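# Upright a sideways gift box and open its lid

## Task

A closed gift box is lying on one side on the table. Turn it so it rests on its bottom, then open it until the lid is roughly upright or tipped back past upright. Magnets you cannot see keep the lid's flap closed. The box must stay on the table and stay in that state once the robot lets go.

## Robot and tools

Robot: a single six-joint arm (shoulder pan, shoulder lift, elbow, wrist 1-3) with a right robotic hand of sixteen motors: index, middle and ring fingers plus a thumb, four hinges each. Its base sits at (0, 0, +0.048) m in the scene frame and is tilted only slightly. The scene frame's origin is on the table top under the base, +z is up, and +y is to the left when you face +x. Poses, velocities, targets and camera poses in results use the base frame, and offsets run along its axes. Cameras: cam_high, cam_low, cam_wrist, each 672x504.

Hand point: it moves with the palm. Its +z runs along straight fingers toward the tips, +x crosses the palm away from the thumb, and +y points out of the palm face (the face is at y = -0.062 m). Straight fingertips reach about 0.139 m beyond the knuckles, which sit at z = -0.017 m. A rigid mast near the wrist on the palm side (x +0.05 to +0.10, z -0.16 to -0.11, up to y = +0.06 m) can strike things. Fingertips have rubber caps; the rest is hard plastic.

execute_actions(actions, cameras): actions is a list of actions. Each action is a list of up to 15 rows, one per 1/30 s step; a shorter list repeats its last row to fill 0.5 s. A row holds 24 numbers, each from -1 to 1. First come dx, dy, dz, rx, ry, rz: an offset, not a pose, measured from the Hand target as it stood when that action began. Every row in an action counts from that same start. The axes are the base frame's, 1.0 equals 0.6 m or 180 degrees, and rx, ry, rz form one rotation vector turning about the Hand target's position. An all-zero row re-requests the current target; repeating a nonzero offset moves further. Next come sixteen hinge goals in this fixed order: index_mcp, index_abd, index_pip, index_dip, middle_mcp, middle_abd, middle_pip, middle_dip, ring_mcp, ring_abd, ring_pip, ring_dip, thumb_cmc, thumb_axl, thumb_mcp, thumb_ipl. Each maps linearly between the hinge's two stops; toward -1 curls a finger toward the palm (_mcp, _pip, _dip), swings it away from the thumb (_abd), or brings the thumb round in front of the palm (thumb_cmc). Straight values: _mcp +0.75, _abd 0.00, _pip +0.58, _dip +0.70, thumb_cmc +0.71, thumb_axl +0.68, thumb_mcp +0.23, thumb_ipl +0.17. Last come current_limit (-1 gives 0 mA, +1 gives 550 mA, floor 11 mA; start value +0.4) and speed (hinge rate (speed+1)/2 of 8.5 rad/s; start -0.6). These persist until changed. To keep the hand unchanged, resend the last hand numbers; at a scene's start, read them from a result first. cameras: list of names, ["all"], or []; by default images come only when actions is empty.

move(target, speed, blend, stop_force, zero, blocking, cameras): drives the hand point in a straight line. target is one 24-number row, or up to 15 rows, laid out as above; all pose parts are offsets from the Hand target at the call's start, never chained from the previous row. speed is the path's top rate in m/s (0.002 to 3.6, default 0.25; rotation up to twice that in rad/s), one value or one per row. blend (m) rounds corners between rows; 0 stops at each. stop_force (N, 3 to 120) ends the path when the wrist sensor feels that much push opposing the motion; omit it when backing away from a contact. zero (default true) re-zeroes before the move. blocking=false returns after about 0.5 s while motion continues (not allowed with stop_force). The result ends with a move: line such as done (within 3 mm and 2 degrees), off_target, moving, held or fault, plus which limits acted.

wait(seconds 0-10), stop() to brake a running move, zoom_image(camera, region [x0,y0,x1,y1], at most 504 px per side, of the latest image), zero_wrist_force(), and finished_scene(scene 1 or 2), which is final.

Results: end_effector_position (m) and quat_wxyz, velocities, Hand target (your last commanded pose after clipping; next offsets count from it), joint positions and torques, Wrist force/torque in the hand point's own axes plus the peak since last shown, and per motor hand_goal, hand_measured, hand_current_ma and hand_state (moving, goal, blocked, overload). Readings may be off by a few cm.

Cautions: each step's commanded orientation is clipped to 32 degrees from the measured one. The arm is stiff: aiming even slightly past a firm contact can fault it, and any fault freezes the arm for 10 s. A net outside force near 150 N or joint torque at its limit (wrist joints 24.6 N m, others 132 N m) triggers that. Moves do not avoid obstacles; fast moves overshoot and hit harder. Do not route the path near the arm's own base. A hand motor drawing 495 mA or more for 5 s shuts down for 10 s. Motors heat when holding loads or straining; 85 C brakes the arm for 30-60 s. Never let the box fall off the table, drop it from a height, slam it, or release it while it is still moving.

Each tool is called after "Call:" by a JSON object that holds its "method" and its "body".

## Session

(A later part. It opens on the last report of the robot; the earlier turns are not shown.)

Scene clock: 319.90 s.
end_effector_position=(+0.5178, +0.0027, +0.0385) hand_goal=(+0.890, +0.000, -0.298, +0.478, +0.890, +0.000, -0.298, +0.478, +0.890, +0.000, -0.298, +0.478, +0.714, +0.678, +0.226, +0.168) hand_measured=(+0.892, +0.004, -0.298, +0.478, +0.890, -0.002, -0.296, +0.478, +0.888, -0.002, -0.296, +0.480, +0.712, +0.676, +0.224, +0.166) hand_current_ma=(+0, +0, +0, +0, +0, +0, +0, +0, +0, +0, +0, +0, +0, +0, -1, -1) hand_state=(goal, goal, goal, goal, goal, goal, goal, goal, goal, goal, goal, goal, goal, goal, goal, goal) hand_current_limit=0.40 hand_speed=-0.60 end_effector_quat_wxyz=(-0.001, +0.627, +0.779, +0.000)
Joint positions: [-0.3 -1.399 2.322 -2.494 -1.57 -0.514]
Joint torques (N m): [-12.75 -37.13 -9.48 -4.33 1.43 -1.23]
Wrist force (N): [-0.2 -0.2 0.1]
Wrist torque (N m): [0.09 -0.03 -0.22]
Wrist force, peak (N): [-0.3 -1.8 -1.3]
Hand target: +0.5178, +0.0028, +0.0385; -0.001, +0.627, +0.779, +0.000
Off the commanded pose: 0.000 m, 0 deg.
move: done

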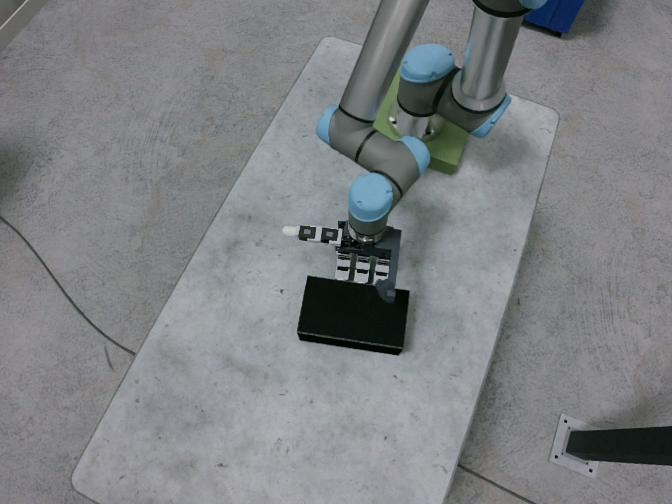

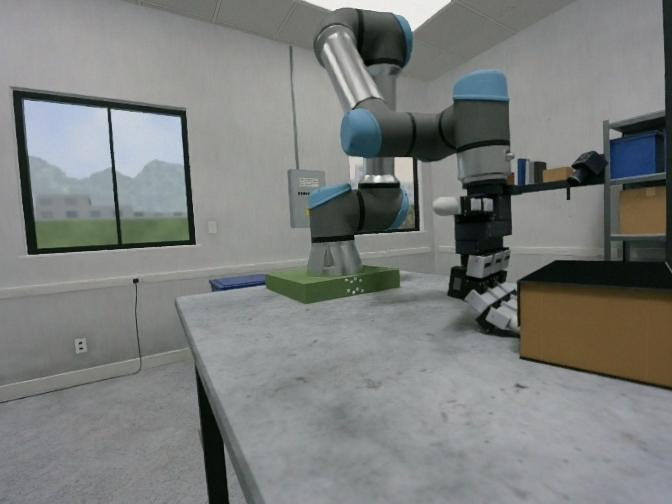

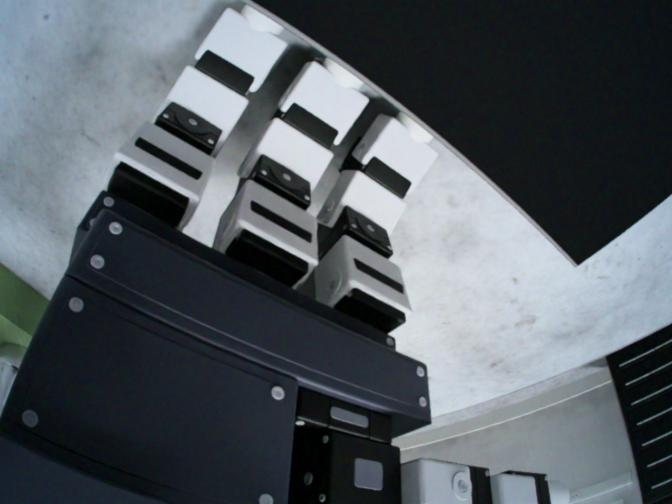

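Call:
{"method": "execute_actions", "body": {"actions": [[[0,0,0.1167,0,0,0,0.89,0,-0.299,0.478,0.89,0,-0.299,0.478,0.89,0,-0.299,0.478,0.714,0.678,0.226,0.168,0.75,-0.6]]], "cameras": ["cam_high","cam_low","cam_wrist"]}}

Scene clock: 323.77 s.
end_effector_position=(+0.5177, +0.0027, +0.1084) hand_goal=(+0.890, +0.000, -0.298, +0.478, +0.890, +0.000, -0.298, +0.478, +0.890, +0.000, -0.298, +0.478, +0.714, +0.678, +0.226, +0.168) hand_measured=(+0.892, +0.002, -0.294, +0.480, +0.892, -0.002, -0.294, +0.480, +0.892, -0.002, -0.294, +0.480, +0.714, +0.676, +0.222, +0.166) hand_current_ma=(+0, +0, +1, +0, +0, +0, +1, +0, +0, +0, +1, +0, +0, +0, -1, +0) hand_state=(goal, goal, goal, goal, goal, goal, goal, goal, goal, goal, goal, goal, goal, goal, goal, goal) hand_current_limit=0.75 hand_speed=-0.60 end_effector_quat_wxyz=(-0.001, +0.627, +0.779, +0.000)
Joint positions: [-0.3 -1.556 2.244 -2.258 -1.57 -0.514]
Joint torques (N m): [12.14 -23.94 -29.97 -1.55 -0.67 1.34]
Wrist force (N): [0.1 -0.2 0.1]
Wrist torque (N m): [0.10 -0.04 -0.12]
Wrist force, peak (N): [0.7 -4.2 15.6]
Hand target: +0.5178, +0.0028, +0.1085; -0.001, +0.627, +0.779, +0.000
Off the commanded pose: 0.000 m, 0 deg.

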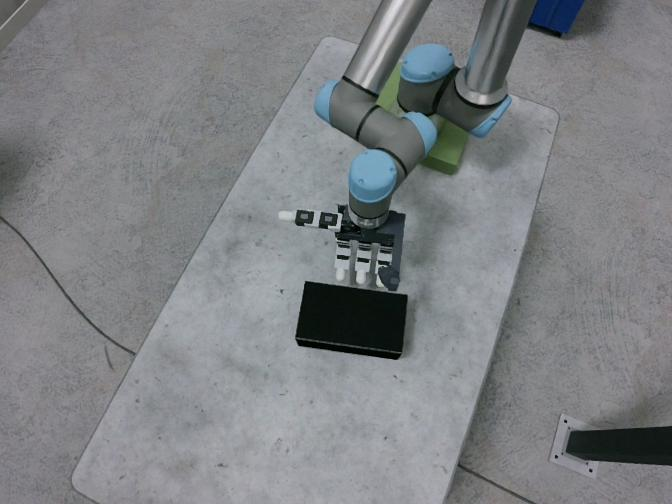

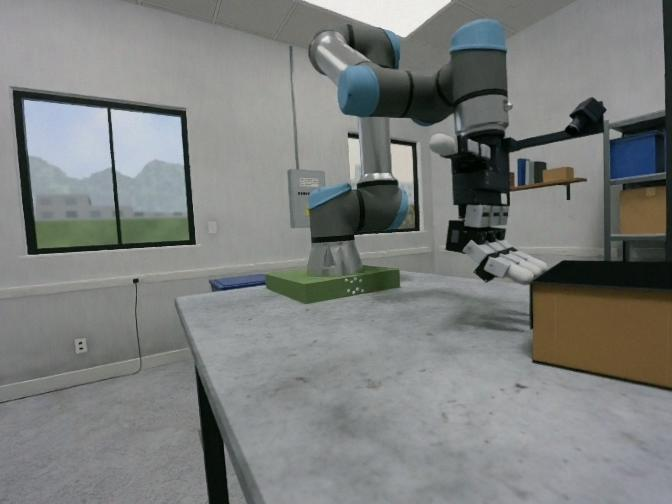

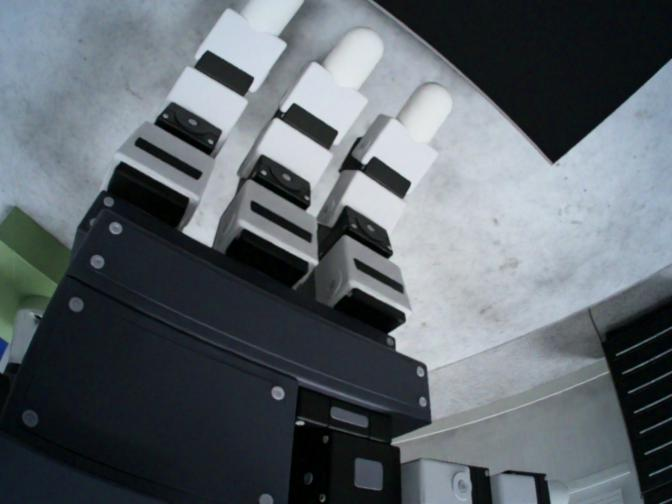

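Call:
{"method": "zoom_image", "body": {"camera": "cam_high", "region": [280, 190, 440, 370]}}

Call:
{"method": "zoom_image", "body": {"camera": "cam_low", "region": [450, 220, 672, 400]}}

Scaled by 2.800.

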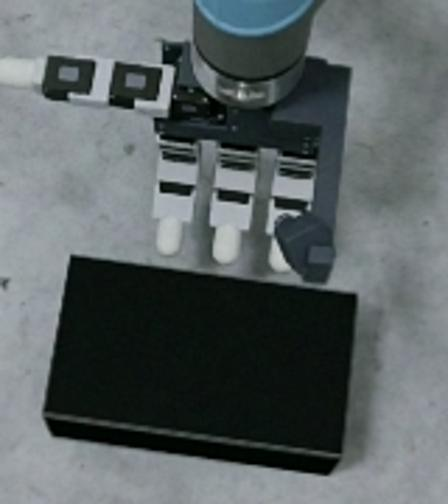

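Scaled by 2.270.

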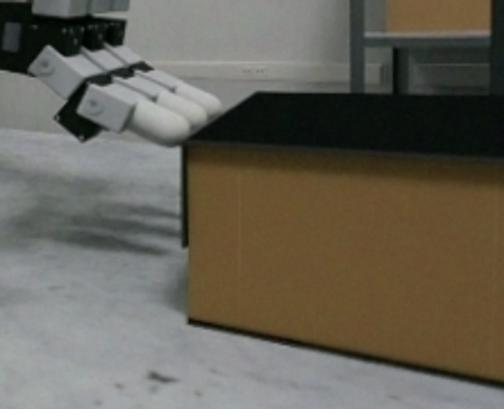

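Call:
{"method": "move", "body": {"target": [[-0.0225,-0.0072,0,0,0,0.0061,0.89,0,-0.299,0.478,0.89,0,-0.299,0.478,0.89,0,-0.299,0.478,0.714,0.678,0.226,0.168,0.75,-0.6],[-0.0225,-0.0072,-0.1167,0,0,0.0061,0.89,0,-0.299,0.478,0.89,0,-0.299,0.478,0.89,0,-0.299,0.478,0.714,0.678,0.226,0.168,0.75,-0.6]], "speed": [0.1,0.06]}}

Call:
{"method": "move", "body": {"target": [0.0681,0.0162,0,0,0,0,0.89,0,-0.299,0.478,0.89,0,-0.299,0.478,0.89,0,-0.299,0.478,0.714,0.678,0.226,0.168,0.75,-0.6], "speed": 0.03, "cameras": ["cam_high","cam_low","cam_wrist"]}}

Call:
{"method": "zoom_image", "body": {"camera": "cam_low", "region": [420, 220, 600, 380]}}

Scene clock: 356.37 s.
end_effector_position=(+0.5042, -0.0015, +0.0384) hand_goal=(+0.890, +0.000, -0.298, +0.478, +0.890, +0.000, -0.298, +0.478, +0.890, +0.000, -0.298, +0.478, +0.714, +0.678, +0.226, +0.168) hand_measured=(+0.892, +0.002, -0.294, +0.480, +0.892, -0.002, -0.294, +0.480, +0.892, -0.002, -0.294, +0.480, +0.714, +0.676, +0.222, +0.166) hand_current_ma=(+0, +0, +1, +0, +0, +0, +1, +0, +0, +0, +1, +0, +0, +0, -1, +0) hand_state=(goal, goal, goal, goal, goal, goal, goal, goal, goal, goal, goal, goal, goal, goal, goal, goal) hand_current_limit=0.75 hand_speed=-0.60 end_effector_quat_wxyz=(-0.001, +0.620, +0.785, +0.000)
Joint positions: [-0.324 -1.427 2.359 -2.502 -1.57 -0.558]
Joint torques (N m): [13.36 -28.88 -25.62 -1.6 -1.83 -0.64]
Wrist force (N): [0.0 -0.4 0.1]
Wrist torque (N m): [0.08 -0.06 -0.19]
Wrist force, peak (N): [-0.1 -0.4 0.7]
Hand target: +0.5043, -0.0016, +0.0385; -0.001, +0.620, +0.785, +0.000
Off the commanded pose: 0.000 m, 0 deg.
move: done

Scene clock: 358.07 s.
end_effector_position=(+0.5451, +0.0083, +0.0384) hand_goal=(+0.890, +0.000, -0.298, +0.478, +0.890, +0.000, -0.298, +0.478, +0.890, +0.000, -0.298, +0.478, +0.714, +0.678, +0.226, +0.168) hand_measured=(+0.892, +0.002, -0.294, +0.478, +0.892, -0.002, -0.294, +0.480, +0.892, -0.002, -0.294, +0.480, +0.714, +0.676, +0.222, +0.166) hand_current_ma=(+0, +0, +0, +0, +0, +0, +1, +0, +0, +0, +1, +0, +0, +0, -1, +0) hand_state=(moving, goal, goal, goal, goal, goal, goal, goal, goal, goal, goal, goal, goal, goal, goal, goal) hand_current_limit=0.75 hand_speed=-0.60 end_effector_quat_wxyz=(-0.001, +0.620, +0.785, +0.000)
Joint positions: [-0.273 -1.344 2.249 -2.474 -1.57 -0.507]
Joint torques (N m): [-12.79 -39.56 -9.58 -3.7 0.89 -1.44]
Wrist force (N): [0.0 -0.6 0.1]
Wrist torque (N m): [0.05 -0.04 -0.21]
Wrist force, peak (N): [-0.3 -1.8 -0.5]
Hand target: +0.5451, +0.0082, +0.0385; -0.001, +0.620, +0.785, +0.000
Off the commanded pose: 0.000 m, 0 deg.
move: done

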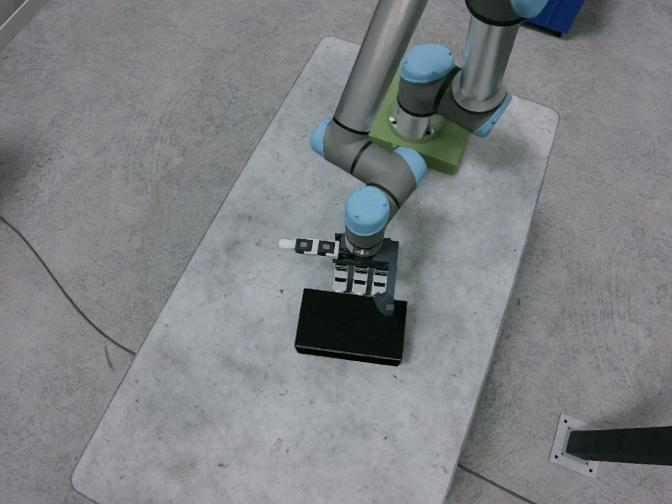

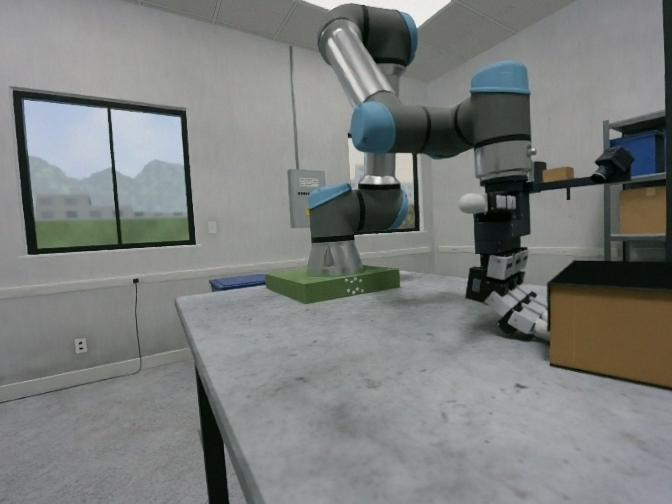

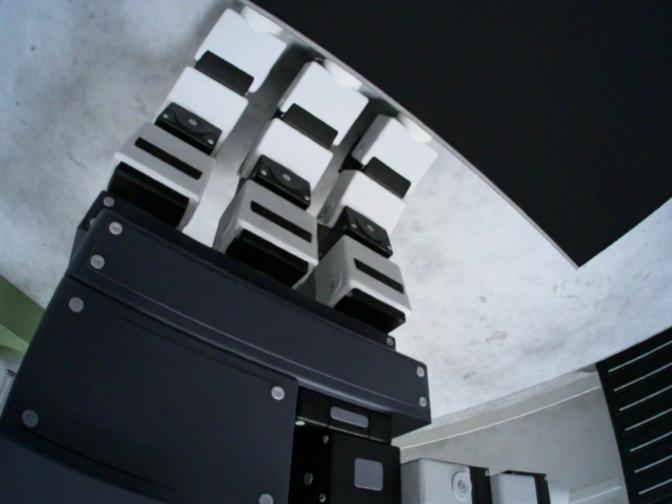

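Scaled by 2.800.

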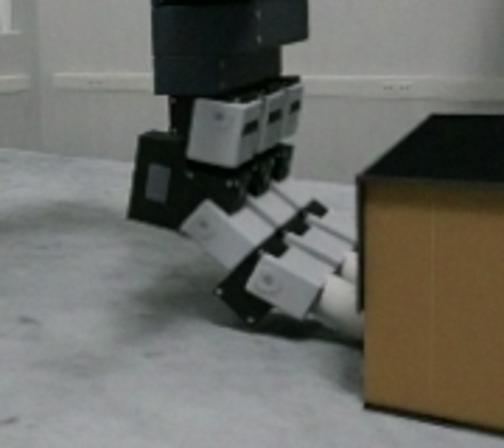

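Call:
{"method": "zoom_image", "body": {"camera": "cam_low", "region": [510, 260, 600, 380]}}

Scaled by 4.200.

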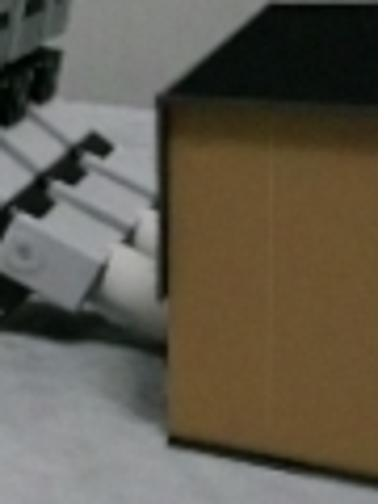

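Call:
{"method": "execute_actions", "body": {"actions": [[[0.0406,0.0097,0.108,0,0,0,0.89,0,-0.299,0.478,0.89,0,-0.299,0.478,0.89,0,-0.299,0.478,0.714,0.678,0.226,0.168,0.78,-0.6]]], "cameras": ["cam_high","cam_low","cam_wrist"]}}

Scene clock: 404.63 s.
end_effector_position=(+0.5694, +0.0139, +0.1033) hand_goal=(+0.890, +0.000, -0.298, +0.478, +0.890, +0.000, -0.298, +0.478, +0.890, +0.000, -0.298, +0.478, +0.714, +0.678, +0.226, +0.168) hand_measured=(+0.892, +0.002, -0.294, +0.482, +0.892, -0.002, -0.294, +0.480, +0.892, -0.002, -0.294, +0.480, +0.714, +0.676, +0.222, +0.166) hand_current_ma=(+0, +0, +1, +0, +0, +0, +1, +0, +0, +0, +1, +0, +0, +0, -1, +0) hand_state=(goal, goal, goal, goal, goal, goal, goal, goal, goal, goal, goal, goal, goal, goal, goal, goal) hand_current_limit=0.78 hand_speed=-0.60 end_effector_quat_wxyz=(-0.001, +0.620, +0.785, +0.000)
Joint positions: [-0.247 -1.426 2.117 -2.261 -1.57 -0.48]
Joint torques (N m): [10 -27.94 -28.53 -1.98 1.38 1.13]
Wrist force (N): [0.1 -0.2 -0.2]
Wrist torque (N m): [0.11 -0.06 -0.10]
Wrist force, peak (N): [1.4 -14.6 21.9]
Hand target: +0.5695, +0.0140, +0.1033; -0.001, +0.620, +0.785, +0.000
Off the commanded pose: 0.000 m, 0 deg.

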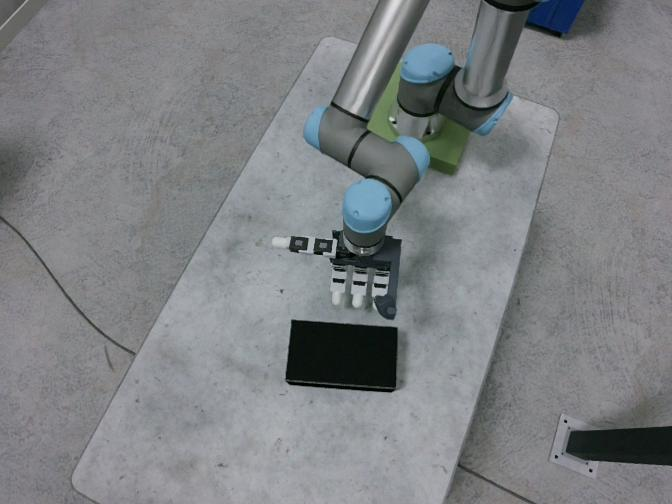

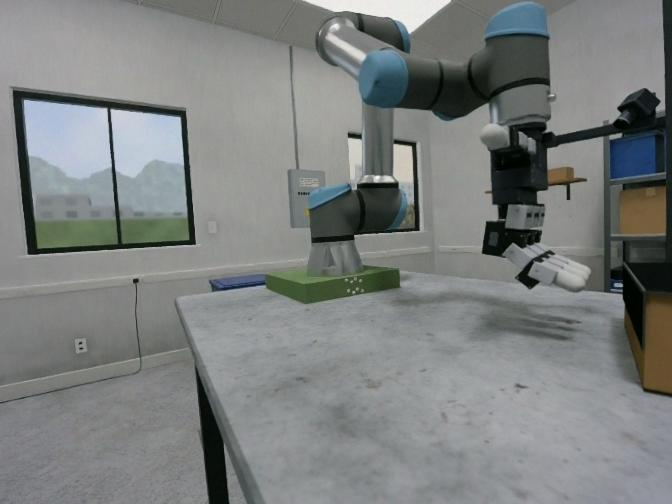

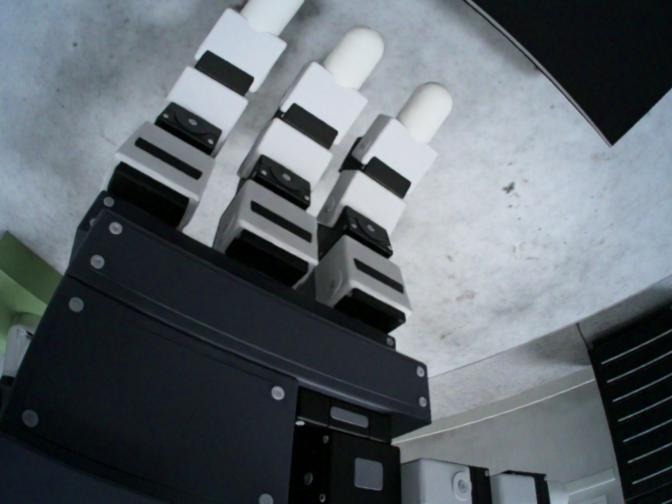

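Call:
{"method": "zoom_image", "body": {"camera": "cam_low", "region": [592, 250, 672, 400]}}

Call:
{"method": "zoom_image", "body": {"camera": "cam_high", "region": [270, 230, 430, 410]}}

Scaled by 3.360.

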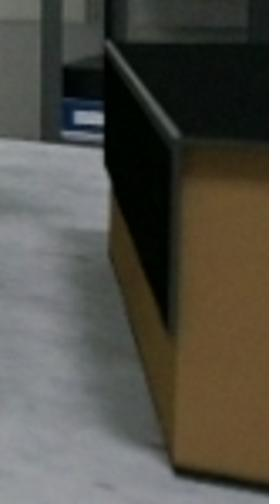

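Scaled by 2.800.

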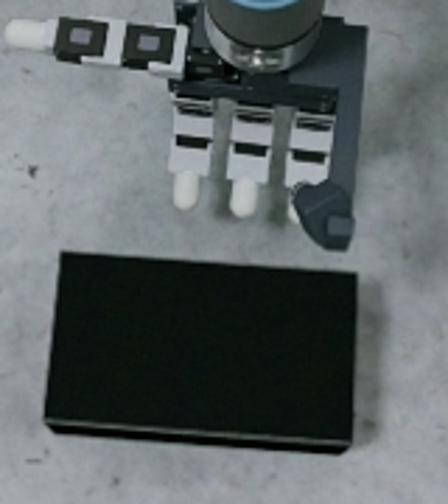

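Call:
{"method": "zoom_image", "body": {"camera": "cam_low", "region": [616, 340, 664, 400]}}

Scaled by 8.400.

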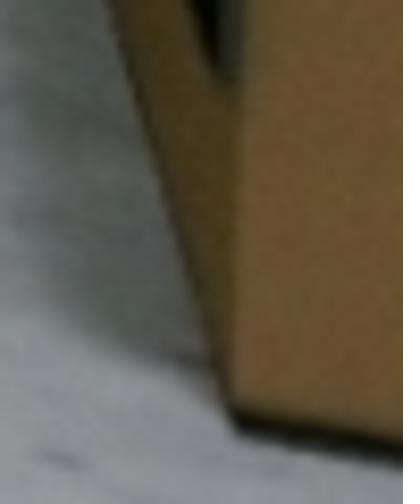

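Call:
{"method": "move", "body": {"target": [[0.0333,-0.0192,0,0,0,0.0261,0.89,0,-0.299,0.478,0.89,0,-0.299,0.478,0.89,0,-0.299,0.478,0.714,0.678,0.226,0.168,0.78,-0.6],[0.0333,-0.0192,-0.0888,0,0,0.0261,0.89,0,-0.299,0.478,0.89,0,-0.299,0.478,0.89,0,-0.299,0.478,0.714,0.678,0.226,0.168,0.78,-0.6]], "speed": [0.15,0.1]}}

Call:
{"method": "move", "body": {"target": [0.0602,0.0197,0,0,0,0,0.89,0,-0.299,0.478,0.89,0,-0.299,0.478,0.89,0,-0.299,0.478,0.714,0.678,0.226,0.168,0.78,-0.6], "speed": 0.025}}

Call:
{"method": "move", "body": {"target": [0,0,0.04,0,0,0,0.89,0,-0.299,0.478,0.89,0,-0.299,0.478,0.89,0,-0.299,0.478,0.714,0.678,0.226,0.168,0.78,-0.6], "speed": 0.01, "stop_force": 3, "cameras": ["cam_high","cam_low","cam_wrist"]}}

Scene clock: 500.97 s.
end_effector_position=(+0.5894, +0.0025, +0.0499) hand_goal=(+0.890, +0.000, -0.298, +0.478, +0.890, +0.000, -0.298, +0.478, +0.890, +0.000, -0.298, +0.478, +0.714, +0.678, +0.226, +0.168) hand_measured=(+0.892, +0.002, -0.294, +0.482, +0.892, -0.002, -0.294, +0.480, +0.892, -0.002, -0.294, +0.480, +0.714, +0.676, +0.222, +0.166) hand_current_ma=(+0, +0, +1, +0, +0, +0, +1, +0, +0, +0, +1, +0, +0, +0, -1, +0) hand_state=(goal, goal, goal, goal, goal, goal, goal, goal, goal, goal, goal, goal, goal, goal, goal, goal) hand_current_limit=0.78 hand_speed=-0.60 end_effector_quat_wxyz=(-0.001, +0.587, +0.809, +0.000)
Joint positions: [-0.274 -1.284 2.117 -2.403 -1.57 -0.59]
Joint torques (N m): [13.26 -34.57 -27.36 -2.94 1.37 -0.24]
Wrist force (N): [0.3 0.1 -0.4]
Wrist torque (N m): [0.17 -0.10 -0.17]
Wrist force, peak (N): [0.3 0.1 -1.3]
Hand target: +0.5895, +0.0025, +0.0500; -0.001, +0.587, +0.809, +0.000
Off the commanded pose: 0.000 m, 0 deg.
move: done

Scene clock: 502.73 s.
end_effector_position=(+0.6257, +0.0144, +0.0499) hand_goal=(+0.890, +0.000, -0.298, +0.478, +0.890, +0.000, -0.298, +0.478, +0.890, +0.000, -0.298, +0.478, +0.714, +0.678, +0.226, +0.168) hand_measured=(+0.894, +0.002, -0.294, +0.478, +0.892, -0.002, -0.294, +0.480, +0.892, -0.002, -0.294, +0.480, +0.714, +0.676, +0.222, +0.166) hand_current_ma=(+1, +0, +0, +0, +0, +0, +1, +0, +0, +0, +1, +0, +0, +0, -1, +0) hand_state=(goal, goal, goal, goal, goal, goal, goal, goal, goal, goal, goal, goal, goal, goal, goal, goal) hand_current_limit=0.78 hand_speed=-0.60 end_effector_quat_wxyz=(-0.001, +0.587, +0.809, +0.000) end_effector_velocity=(-0.002, +0.000, -0.001) end_effector_angular_velocity=(+0.000, +0.003, +0.000)
Joint positions: [-0.233 -1.215 2.014 -2.369 -1.57 -0.549]
Joint velocities: [-0.001 -0.002 0.006 -0.001 -0.001 -0.002]
Joint torques (N m): [-7.95 -46.82 -12.06 -3.43 1.23 -1.41]
Wrist force (N): [0.2 -0.2 -0.4]
Wrist torque (N m): [0.17 -0.08 -0.18]
Wrist force, peak (N): [0.0 -1.4 -0.8]
Hand target: +0.6256, +0.0143, +0.0500; -0.001, +0.587, +0.809, +0.000
Off the commanded pose: 0.000 m, 0 deg.
move: done

Scene clock: 505.77 s.
end_effector_position=(+0.6256, +0.0143, +0.0741) hand_goal=(+0.890, +0.000, -0.298, +0.478, +0.890, +0.000, -0.298, +0.478, +0.890, +0.000, -0.298, +0.478, +0.714, +0.678, +0.226, +0.168) hand_measured=(+0.894, +0.002, -0.292, +0.480, +0.894, -0.002, -0.294, +0.480, +0.894, -0.002, -0.294, +0.480, +0.714, +0.676, +0.222, +0.166) hand_current_ma=(+1, +0, +1, +0, +1, +0, +1, +0, +0, +0, +1, +0, +0, +0, -1, +0) hand_state=(goal, goal, goal, goal, goal, goal, goal, goal, goal, goal, goal, goal, goal, goal, goal, goal) hand_current_limit=0.78 hand_speed=-0.60 end_effector_quat_wxyz=(-0.001, +0.587, +0.809, +0.000)
Joint positions: [-0.233 -1.258 1.994 -2.305 -1.57 -0.549]
Joint torques (N m): [-14.36 -24.01 -16.38 -4.7 -1.77 -1.36]
Wrist force (N): [0.3 -0.6 -0.1]
Wrist torque (N m): [0.18 -0.07 -0.16]
Wrist force, peak (N): [0.2 -0.9 0.7]
Hand target: +0.6256, +0.0143, +0.0740; -0.001, +0.587, +0.809, +0.000
Off the commanded pose: 0.000 m, 0 deg.
move: done

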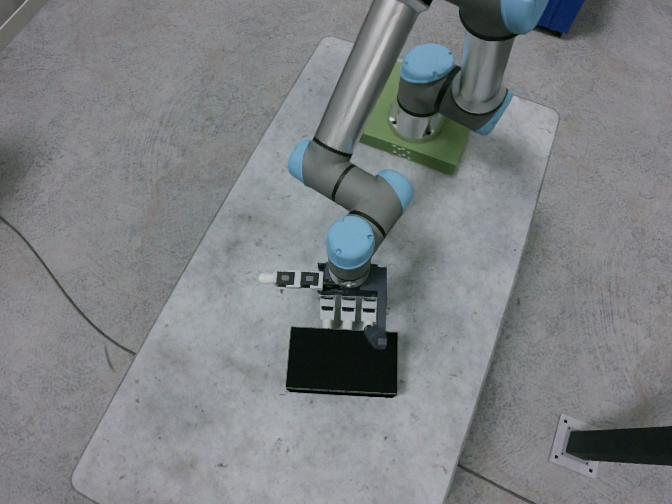

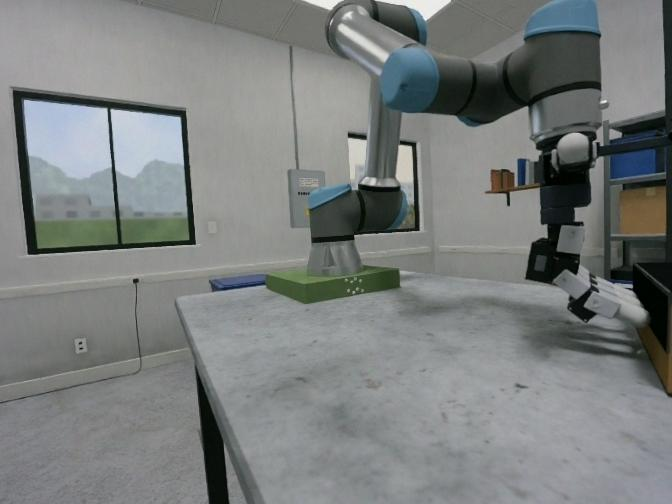

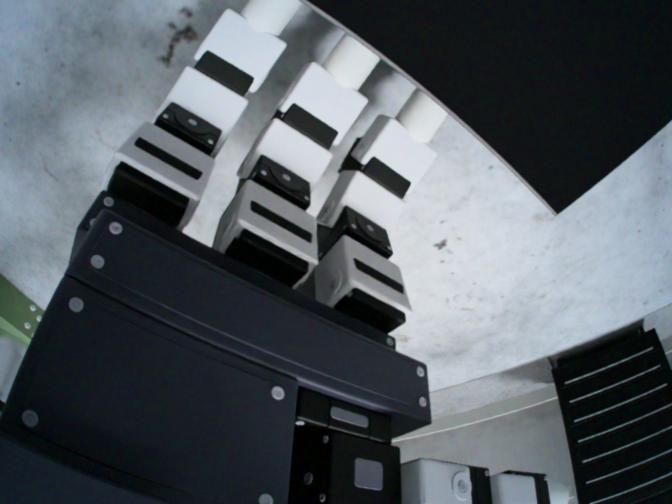

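Call:
{"method": "move", "body": {"target": [[-0.0634,-0.0207,0,0,0,0,0.89,0,-0.299,0.478,0.89,0,-0.299,0.478,0.89,0,-0.299,0.478,0.714,0.678,0.226,0.168,0.4,-0.6],[-0.2927,-0.0238,0.4267,0,0,0,0.89,0,-0.299,0.478,0.89,0,-0.299,0.478,0.89,0,-0.299,0.478,0.714,0.678,0.226,0.168,0.4,-0.6]], "speed": [0.1,0.3], "blend": [0.02,0]}}

Call:
{"method": "move", "body": {"target": [[0,0,0,0,0,-0.5,0.99,0,-0.372,-0.826,0.99,0,-0.372,-0.826,0.99,0,-0.372,-0.826,0.714,0.678,0.226,0.168,0.4,-0.6],[0,0,0,0,0,-1.0,0.99,0,-0.372,-0.826,0.99,0,-0.372,-0.826,0.99,0,-0.372,-0.826,0.714,0.678,0.226,0.168,0.4,-0.6]], "speed": 0.35, "blend": [0.02,0]}}

Call:
{"method": "move", "body": {"target": [0.0223,0.0142,-0.4667,0.0864,-0.264,0,0.99,0,-0.372,-0.826,0.99,0,-0.372,-0.826,0.99,0,-0.372,-0.826,0.714,0.678,0.226,0.168,0.4,-0.6], "speed": 0.3, "cameras": ["cam_high","cam_low","cam_wrist"]}}

Call:
{"method": "zoom_image", "body": {"camera": "cam_low", "region": [440, 120, 672, 400]}}

Scene clock: 545.03 s.
end_effector_position=(+0.4500, -0.0001, +0.3299) hand_goal=(+0.890, +0.000, -0.298, +0.478, +0.890, +0.000, -0.298, +0.478, +0.890, +0.000, -0.298, +0.478, +0.714, +0.678, +0.226, +0.168) hand_measured=(+0.892, +0.002, -0.292, +0.480, +0.892, -0.002, -0.294, +0.480, +0.892, -0.002, -0.294, +0.480, +0.714, +0.676, +0.222, +0.166) hand_current_ma=(+0, +0, +1, +0, +0, +0, +1, +0, +0, +0, +1, +0, +0, +0, -1, +0) hand_state=(goal, goal, goal, goal, goal, goal, goal, goal, goal, goal, goal, goal, goal, goal, goal, goal) hand_current_limit=0.40 hand_speed=-0.60 end_effector_quat_wxyz=(-0.001, +0.587, +0.809, +0.000)
Joint positions: [-0.391 -1.944 1.94 -1.566 -1.57 -0.706]
Joint torques (N m): [13.87 -18.96 -33.28 -0.31 1.36 0.6]
Wrist force (N): [0.3 0.1 -0.4]
Wrist torque (N m): [0.18 -0.08 -0.15]
Wrist force, peak (N): [0.7 -1.3 -2.5]
Hand target: +0.4500, +0.0000, +0.3300; -0.001, +0.587, +0.809, +0.000
Off the commanded pose: 0.000 m, 0 deg.
move: done

Scene clock: 550.57 s.
end_effector_position=(+0.4500, -0.0001, +0.3300) hand_goal=(+0.990, +0.000, -0.372, -0.826, +0.990, +0.000, -0.372, -0.826, +0.990, +0.000, -0.372, -0.826, +0.714, +0.678, +0.226, +0.168) hand_measured=(+0.984, +0.002, -0.366, -0.822, +0.984, -0.002, -0.366, -0.824, +0.986, -0.002, -0.366, -0.824, +0.714, +0.676, +0.222, +0.166) hand_current_ma=(-1, +0, +2, +0, -1, +0, +1, +0, -1, +0, +1, +0, +0, +0, -1, +0) hand_state=(goal, goal, goal, goal, goal, goal, goal, goal, goal, goal, goal, goal, goal, goal, goal, goal) hand_current_limit=0.40 hand_speed=-0.60 end_effector_quat_wxyz=(+0.000, +0.809, -0.587, +0.001)
Joint positions: [-0.241 -1.5 1.569 -1.64 -1.571 2.584]
Joint torques (N m): [14.94 -36.09 -17.68 -0.48 -1.38 1.18]
Wrist force (N): [0.1 0.0 -0.4]
Wrist torque (N m): [0.14 -0.05 -0.09]
Wrist force, peak (N): [0.6 0.3 -0.5]
Hand target: +0.4500, +0.0000, +0.3300; +0.000, +0.809, -0.587, +0.001
Off the commanded pose: 0.000 m, 0 deg.
move: done; blend cut to 0 m at target 1

Scene clock: 552.60 s.
end_effector_position=(+0.4634, +0.0084, +0.0501) hand_goal=(+0.990, +0.000, -0.372, -0.826, +0.990, +0.000, -0.372, -0.826, +0.990, +0.000, -0.372, -0.826, +0.714, +0.678, +0.226, +0.168) hand_measured=(+0.984, +0.002, -0.368, -0.822, +0.984, -0.002, -0.370, -0.824, +0.984, -0.002, -0.370, -0.824, +0.708, +0.676, +0.222, +0.166) hand_current_ma=(-1, +0, +0, +0, -2, +0, +0, +0, -2, +0, +0, +0, -1, +0, -1, +0) hand_state=(goal, goal, goal, goal, goal, goal, goal, goal, goal, goal, goal, goal, goal, goal, goal, goal) hand_current_limit=0.40 hand_speed=-0.60 end_effector_quat_wxyz=(-0.342, +0.733, -0.532, +0.249) end_effector_velocity=(+0.001, -0.001, +0.000) end_effector_angular_velocity=(+0.000, -0.005, +0.000)
Joint positions: [-0.523 -1.279 2.505 -3.47 -0.965 2.522]
Joint velocities: [-0.002 0.002 0 -0.006 0.003 0]
Joint torques (N m): [12.98 -15.33 -5.7 -4.7 2.47 -1.05]
Wrist force (N): [0.7 0.8 -0.4]
Wrist torque (N m): [0.14 -0.06 0.12]
Wrist force, peak (N): [0.7 2.4 0.4]
Hand target: +0.4633, +0.0085, +0.0500; -0.342, +0.733, -0.532, +0.248
Off the commanded pose: 0.000 m, 0 deg.
move: done

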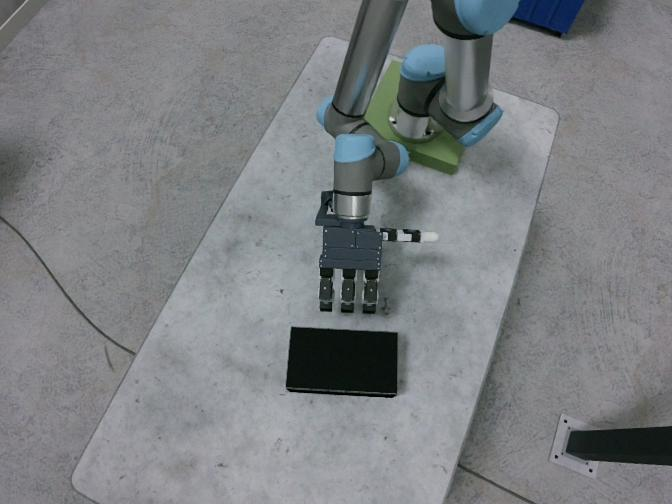

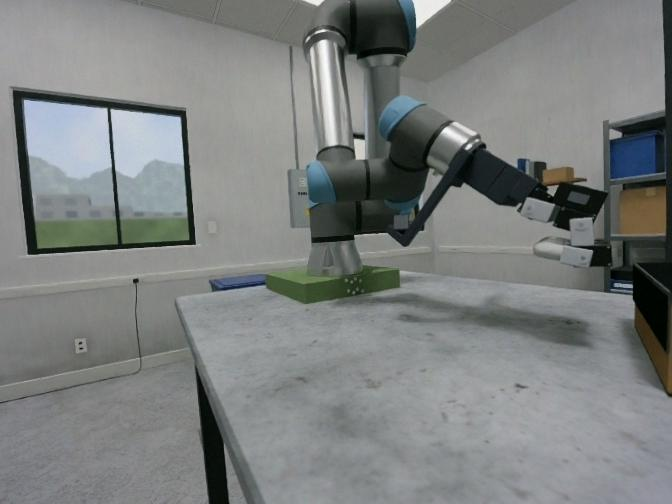

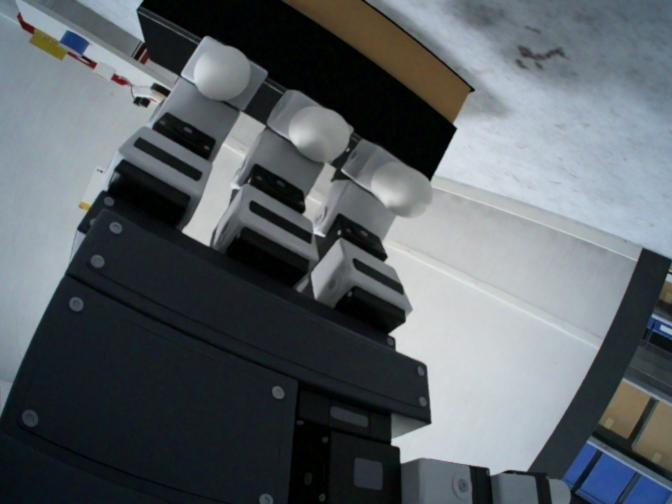

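Scaled by 1.800.

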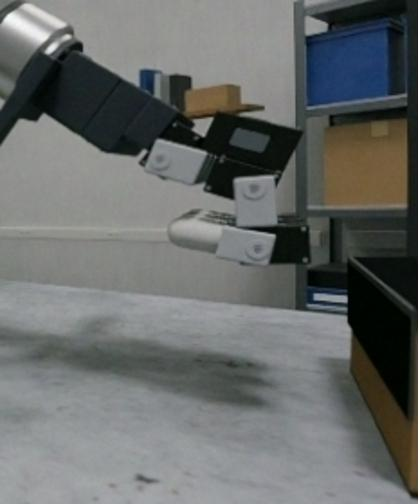

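Call:
{"method": "move", "body": {"target": [0,0,-0.1417,-0.0035,0.0106,0,0.99,0,-0.4015,-0.826,0.99,0,-0.4015,-0.826,0.99,0,-0.4015,-0.826,0.714,0.678,0.226,0.168,0.4,-0.6], "speed": 0.1}}

Call:
{"method": "move", "body": {"target": [0,0,-0.0326,0,0,0,0.99,0,-0.4015,-0.826,0.99,0,-0.4015,-0.826,0.99,0,-0.4015,-0.826,0.714,0.678,0.226,0.168,0.4,-0.6], "speed": 0.02, "stop_force": 3}}

Call:
{"method": "move", "body": {"target": [0.0396,0.013,0,0,0,0,0.99,0,-0.4015,-0.826,0.99,0,-0.4015,-0.826,0.99,0,-0.4015,-0.826,0.714,0.678,0.226,0.168,0.4,-0.6], "speed": 0.03, "stop_force": 3, "cameras": ["cam_high","cam_low","cam_wrist"]}}

Call:
{"method": "zoom_image", "body": {"camera": "cam_low", "region": [520, 200, 672, 400]}}

Scene clock: 565.67 s.
end_effector_position=(+0.4634, +0.0085, -0.0350) hand_goal=(+0.990, +0.000, -0.402, -0.826, +0.990, +0.000, -0.402, -0.826, +0.990, +0.000, -0.402, -0.826, +0.714, +0.678, +0.226, +0.168) hand_measured=(+0.984, +0.002, -0.398, -0.822, +0.984, -0.002, -0.400, -0.824, +0.984, -0.002, -0.400, -0.824, +0.708, +0.676, +0.222, +0.166) hand_current_ma=(-1, +0, +0, +0, -2, +0, +0, +0, -2, +0, +0, +0, -1, +0, -1, +0) hand_state=(goal, goal, goal, goal, goal, goal, goal, goal, goal, goal, goal, goal, goal, goal, goal, goal) hand_current_limit=0.40 hand_speed=-0.60 end_effector_quat_wxyz=(-0.329, +0.739, -0.536, +0.239)
Joint positions: [-0.506 -0.971 2.489 -3.737 -0.996 2.518]
Joint torques (N m): [-3.04 -24.34 2.27 -2.91 2.88 1.41]
Wrist force (N): [0.6 0.6 -0.5]
Wrist torque (N m): [0.12 -0.03 0.06]
Wrist force, peak (N): [0.6 1.8 0.4]
Hand target: +0.4633, +0.0085, -0.0350; -0.329, +0.739, -0.537, +0.239
Off the commanded pose: 0.000 m, 0 deg.
move: done

Scene clock: 567.20 s.
end_effector_position=(+0.4633, +0.0085, -0.0478) hand_goal=(+0.990, +0.000, -0.402, -0.826, +0.990, +0.000, -0.402, -0.826, +0.990, +0.000, -0.402, -0.826, +0.714, +0.678, +0.226, +0.168) hand_measured=(+0.984, +0.002, -0.398, -0.822, +0.984, -0.002, -0.400, -0.824, +0.986, -0.002, -0.402, -0.824, +0.708, +0.676, +0.222, +0.166) hand_current_ma=(-1, +0, +0, +0, -1, +0, +0, +0, -1, +0, +0, +0, -1, +0, -1, +0) hand_state=(goal, goal, goal, goal, goal, goal, goal, goal, goal, goal, goal, goal, goal, goal, goal, goal) hand_current_limit=0.40 hand_speed=-0.60 end_effector_quat_wxyz=(-0.329, +0.739, -0.537, +0.239)
Joint positions: [-0.506 -0.921 2.483 -3.781 -0.996 2.518]
Joint torques (N m): [-11.17 -23.14 4.27 -4.71 -0.58 -0.5]
Wrist force (N): [0.6 0.1 -0.5]
Wrist torque (N m): [0.10 -0.02 0.03]
Wrist force, peak (N): [0.5 -3.0 -4.4]
Hand target: +0.4633, +0.0085, -0.0478; -0.329, +0.739, -0.537, +0.239 (not the last commanded pose)
Off the commanded pose: 0.007 m, 0 deg.
move: contact

Scene clock: 569.10 s.
end_effector_position=(+0.4871, +0.0163, -0.0478) hand_goal=(+0.990, +0.000, -0.402, -0.826, +0.990, +0.000, -0.402, -0.826, +0.990, +0.000, -0.402, -0.826, +0.714, +0.678, +0.226, +0.168) hand_measured=(+0.984, +0.002, -0.398, -0.822, +0.984, -0.002, -0.400, -0.824, +0.986, -0.002, -0.402, -0.824, +0.708, +0.676, +0.222, +0.166) hand_current_ma=(-1, +0, +0, +0, -1, +0, +0, +0, -1, +0, +0, +0, -1, +0, -1, +0) hand_state=(goal, goal, goal, goal, goal, goal, goal, goal, goal, goal, goal, goal, goal, goal, goal, goal) hand_current_limit=0.40 hand_speed=-0.60 end_effector_quat_wxyz=(-0.329, +0.739, -0.537, +0.239)
Joint positions: [-0.455 -0.91 2.415 -3.749 -1.027 2.566]
Joint torques (N m): [-14.08 -44.97 2.78 -4.63 2.79 -1.49]
Wrist force (N): [0.4 0.6 -0.6]
Wrist torque (N m): [0.17 0.00 0.05]
Wrist force, peak (N): [0.2 1.1 -0.5]
Hand target: +0.4871, +0.0163, -0.0478; -0.329, +0.739, -0.537, +0.239
Off the commanded pose: 0.000 m, 0 deg.
move: done

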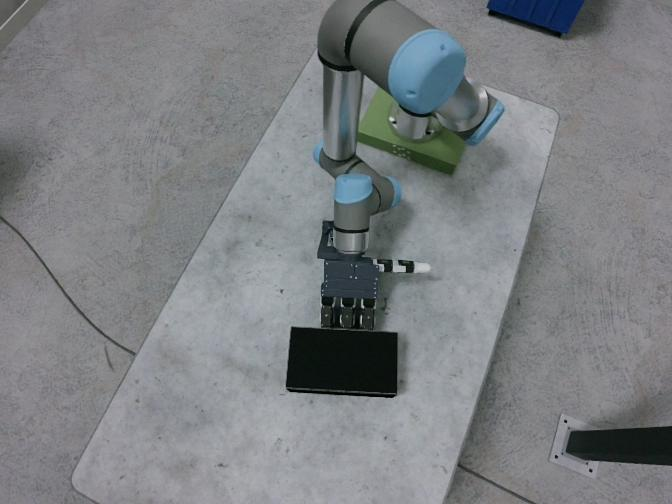

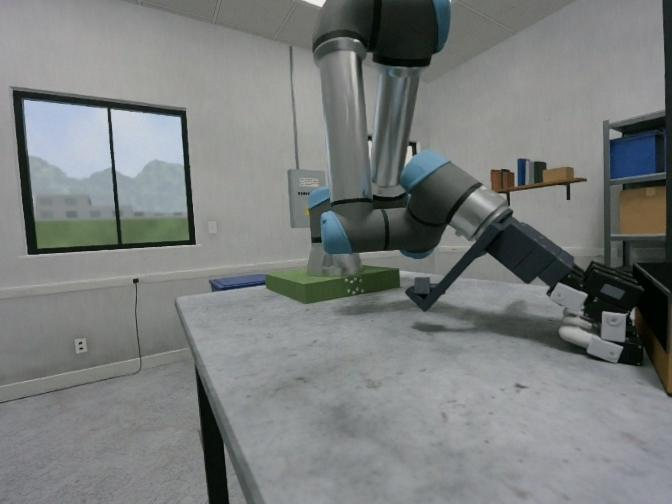

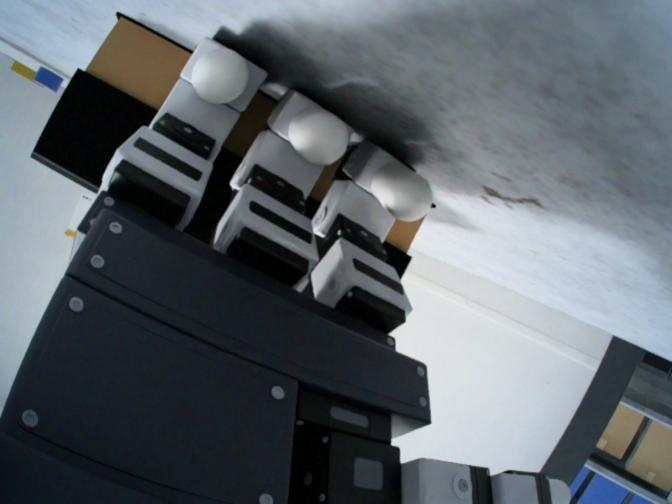

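Scaled by 2.520.

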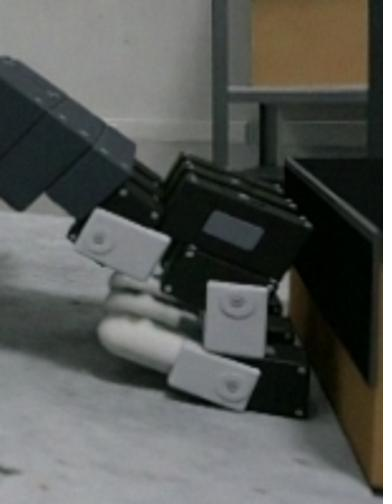

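Call:
{"method": "move", "body": {"target": [[-0.095,-0.0311,0,0,0,0,0.99,0,-0.4015,-0.826,0.99,0,-0.4015,-0.826,0.99,0,-0.4015,-0.826,0.714,0.678,0.226,0.168,0.4,-0.6],[-0.095,-0.0311,0.4,0.0397,-0.1215,0,0.99,0,-0.4015,-0.826,0.99,0,-0.4015,-0.826,0.99,0,-0.4015,-0.826,0.714,0.678,0.226,0.168,0.4,-0.6]], "speed": [0.1,0.25], "blend": [0.02,0]}}

Call:
{"method": "move", "body": {"target": [0,0,0,-0.459,-0.1502,0.1294,0.75,0,-0.591,-0.826,-0.616,0,-0.883,-0.609,-0.616,0,-0.883,-0.609,-0.571,0.678,0.226,0.168,0.4,-0.6], "speed": 0.3, "cameras": ["cam_high","cam_low","cam_wrist"]}}

Scene clock: 617.27 s.
end_effector_position=(+0.4301, -0.0025, +0.1921) hand_goal=(+0.990, +0.000, -0.402, -0.826, +0.990, +0.000, -0.402, -0.826, +0.990, +0.000, -0.402, -0.826, +0.714, +0.678, +0.226, +0.168) hand_measured=(+0.984, +0.002, -0.400, -0.822, +0.982, -0.002, -0.400, -0.824, +0.984, -0.002, -0.402, -0.824, +0.708, +0.676, +0.222, +0.166) hand_current_ma=(-2, +0, +0, +0, -2, +0, +0, +0, -2, +0, +0, +0, -1, +0, -1, +0) hand_state=(goal, goal, goal, goal, goal, goal, goal, goal, goal, goal, goal, goal, goal, goal, goal, goal) hand_current_limit=0.40 hand_speed=-0.60 end_effector_quat_wxyz=(-0.470, +0.659, -0.478, +0.341)
Joint positions: [-0.828 -1.728 2.648 -3.369 -0.535 2.523]
Joint torques (N m): [13.7 -20.3 -9.2 -2.78 2.07 1.36]
Wrist force (N): [0.8 0.6 -0.8]
Wrist torque (N m): [0.19 0.02 0.08]
Wrist force, peak (N): [0.7 2.6 0.2]
Hand target: +0.4301, -0.0023, +0.1922; -0.470, +0.659, -0.478, +0.341
Off the commanded pose: 0.000 m, 0 deg.
move: done

Scene clock: 620.47 s.
end_effector_position=(+0.4301, -0.0024, +0.1921) hand_goal=(+0.750, +0.000, -0.590, -0.826, -0.616, +0.000, -0.882, -0.608, -0.616, +0.000, -0.882, -0.608, -0.570, +0.678, +0.226, +0.168) hand_measured=(+0.748, +0.002, -0.586, -0.824, -0.142, -0.002, -0.850, -0.634, -0.142, -0.002, -0.850, -0.634, -0.562, +0.676, +0.222, +0.166) hand_current_ma=(+0, +0, +1, +0, +385, +0, +26, -19, +385, +0, +25, -18, +3, +0, -1, +0) hand_state=(goal, goal, goal, goal, blocked, goal, blocked, blocked, blocked, goal, blocked, blocked, goal, goal, goal, goal) hand_current_limit=0.40 hand_speed=-0.60 end_effector_quat_wxyz=(-0.069, +0.786, +0.104, +0.606)
Joint positions: [-0.583 -1.292 2.869 -4.344 -0.779 1.28]
Joint torques (N m): [-0.97 -16.96 -11.72 -2.85 -1.91 -1.6]
Wrist force (N): [-1.1 -0.8 -1.4]
Wrist torque (N m): [0.33 0.09 -0.30]
Wrist force, peak (N): [-1.3 -0.9 -1.5]
Hand target: +0.4301, -0.0023, +0.1922; -0.069, +0.786, +0.104, +0.606
Off the commanded pose: 0.000 m, 0 deg.
move: done

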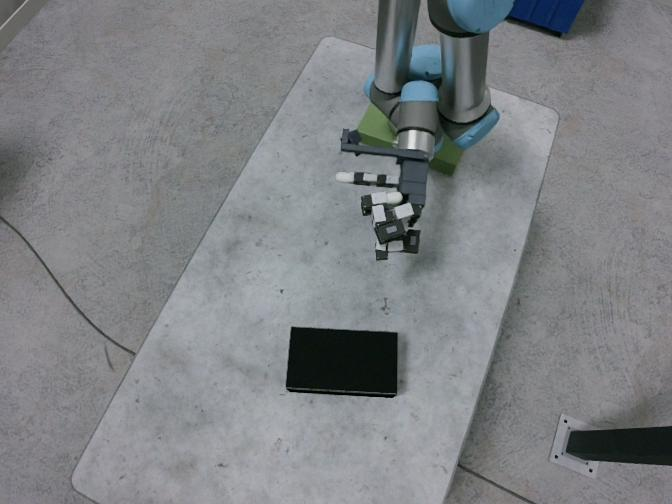

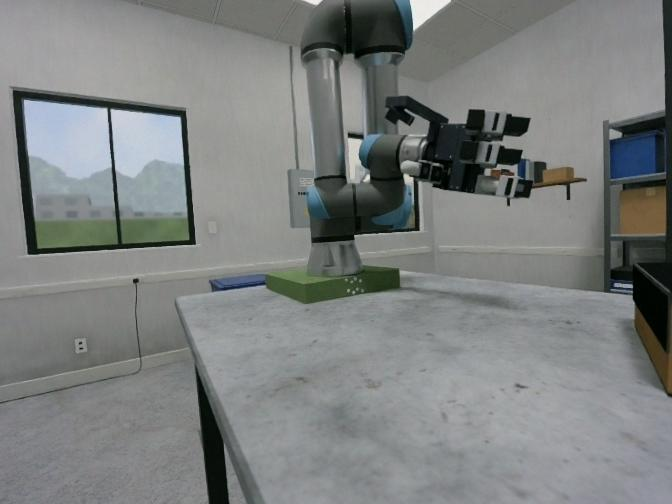

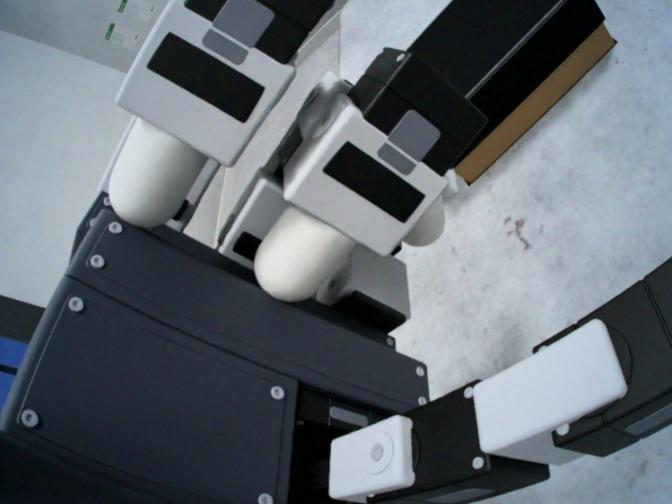

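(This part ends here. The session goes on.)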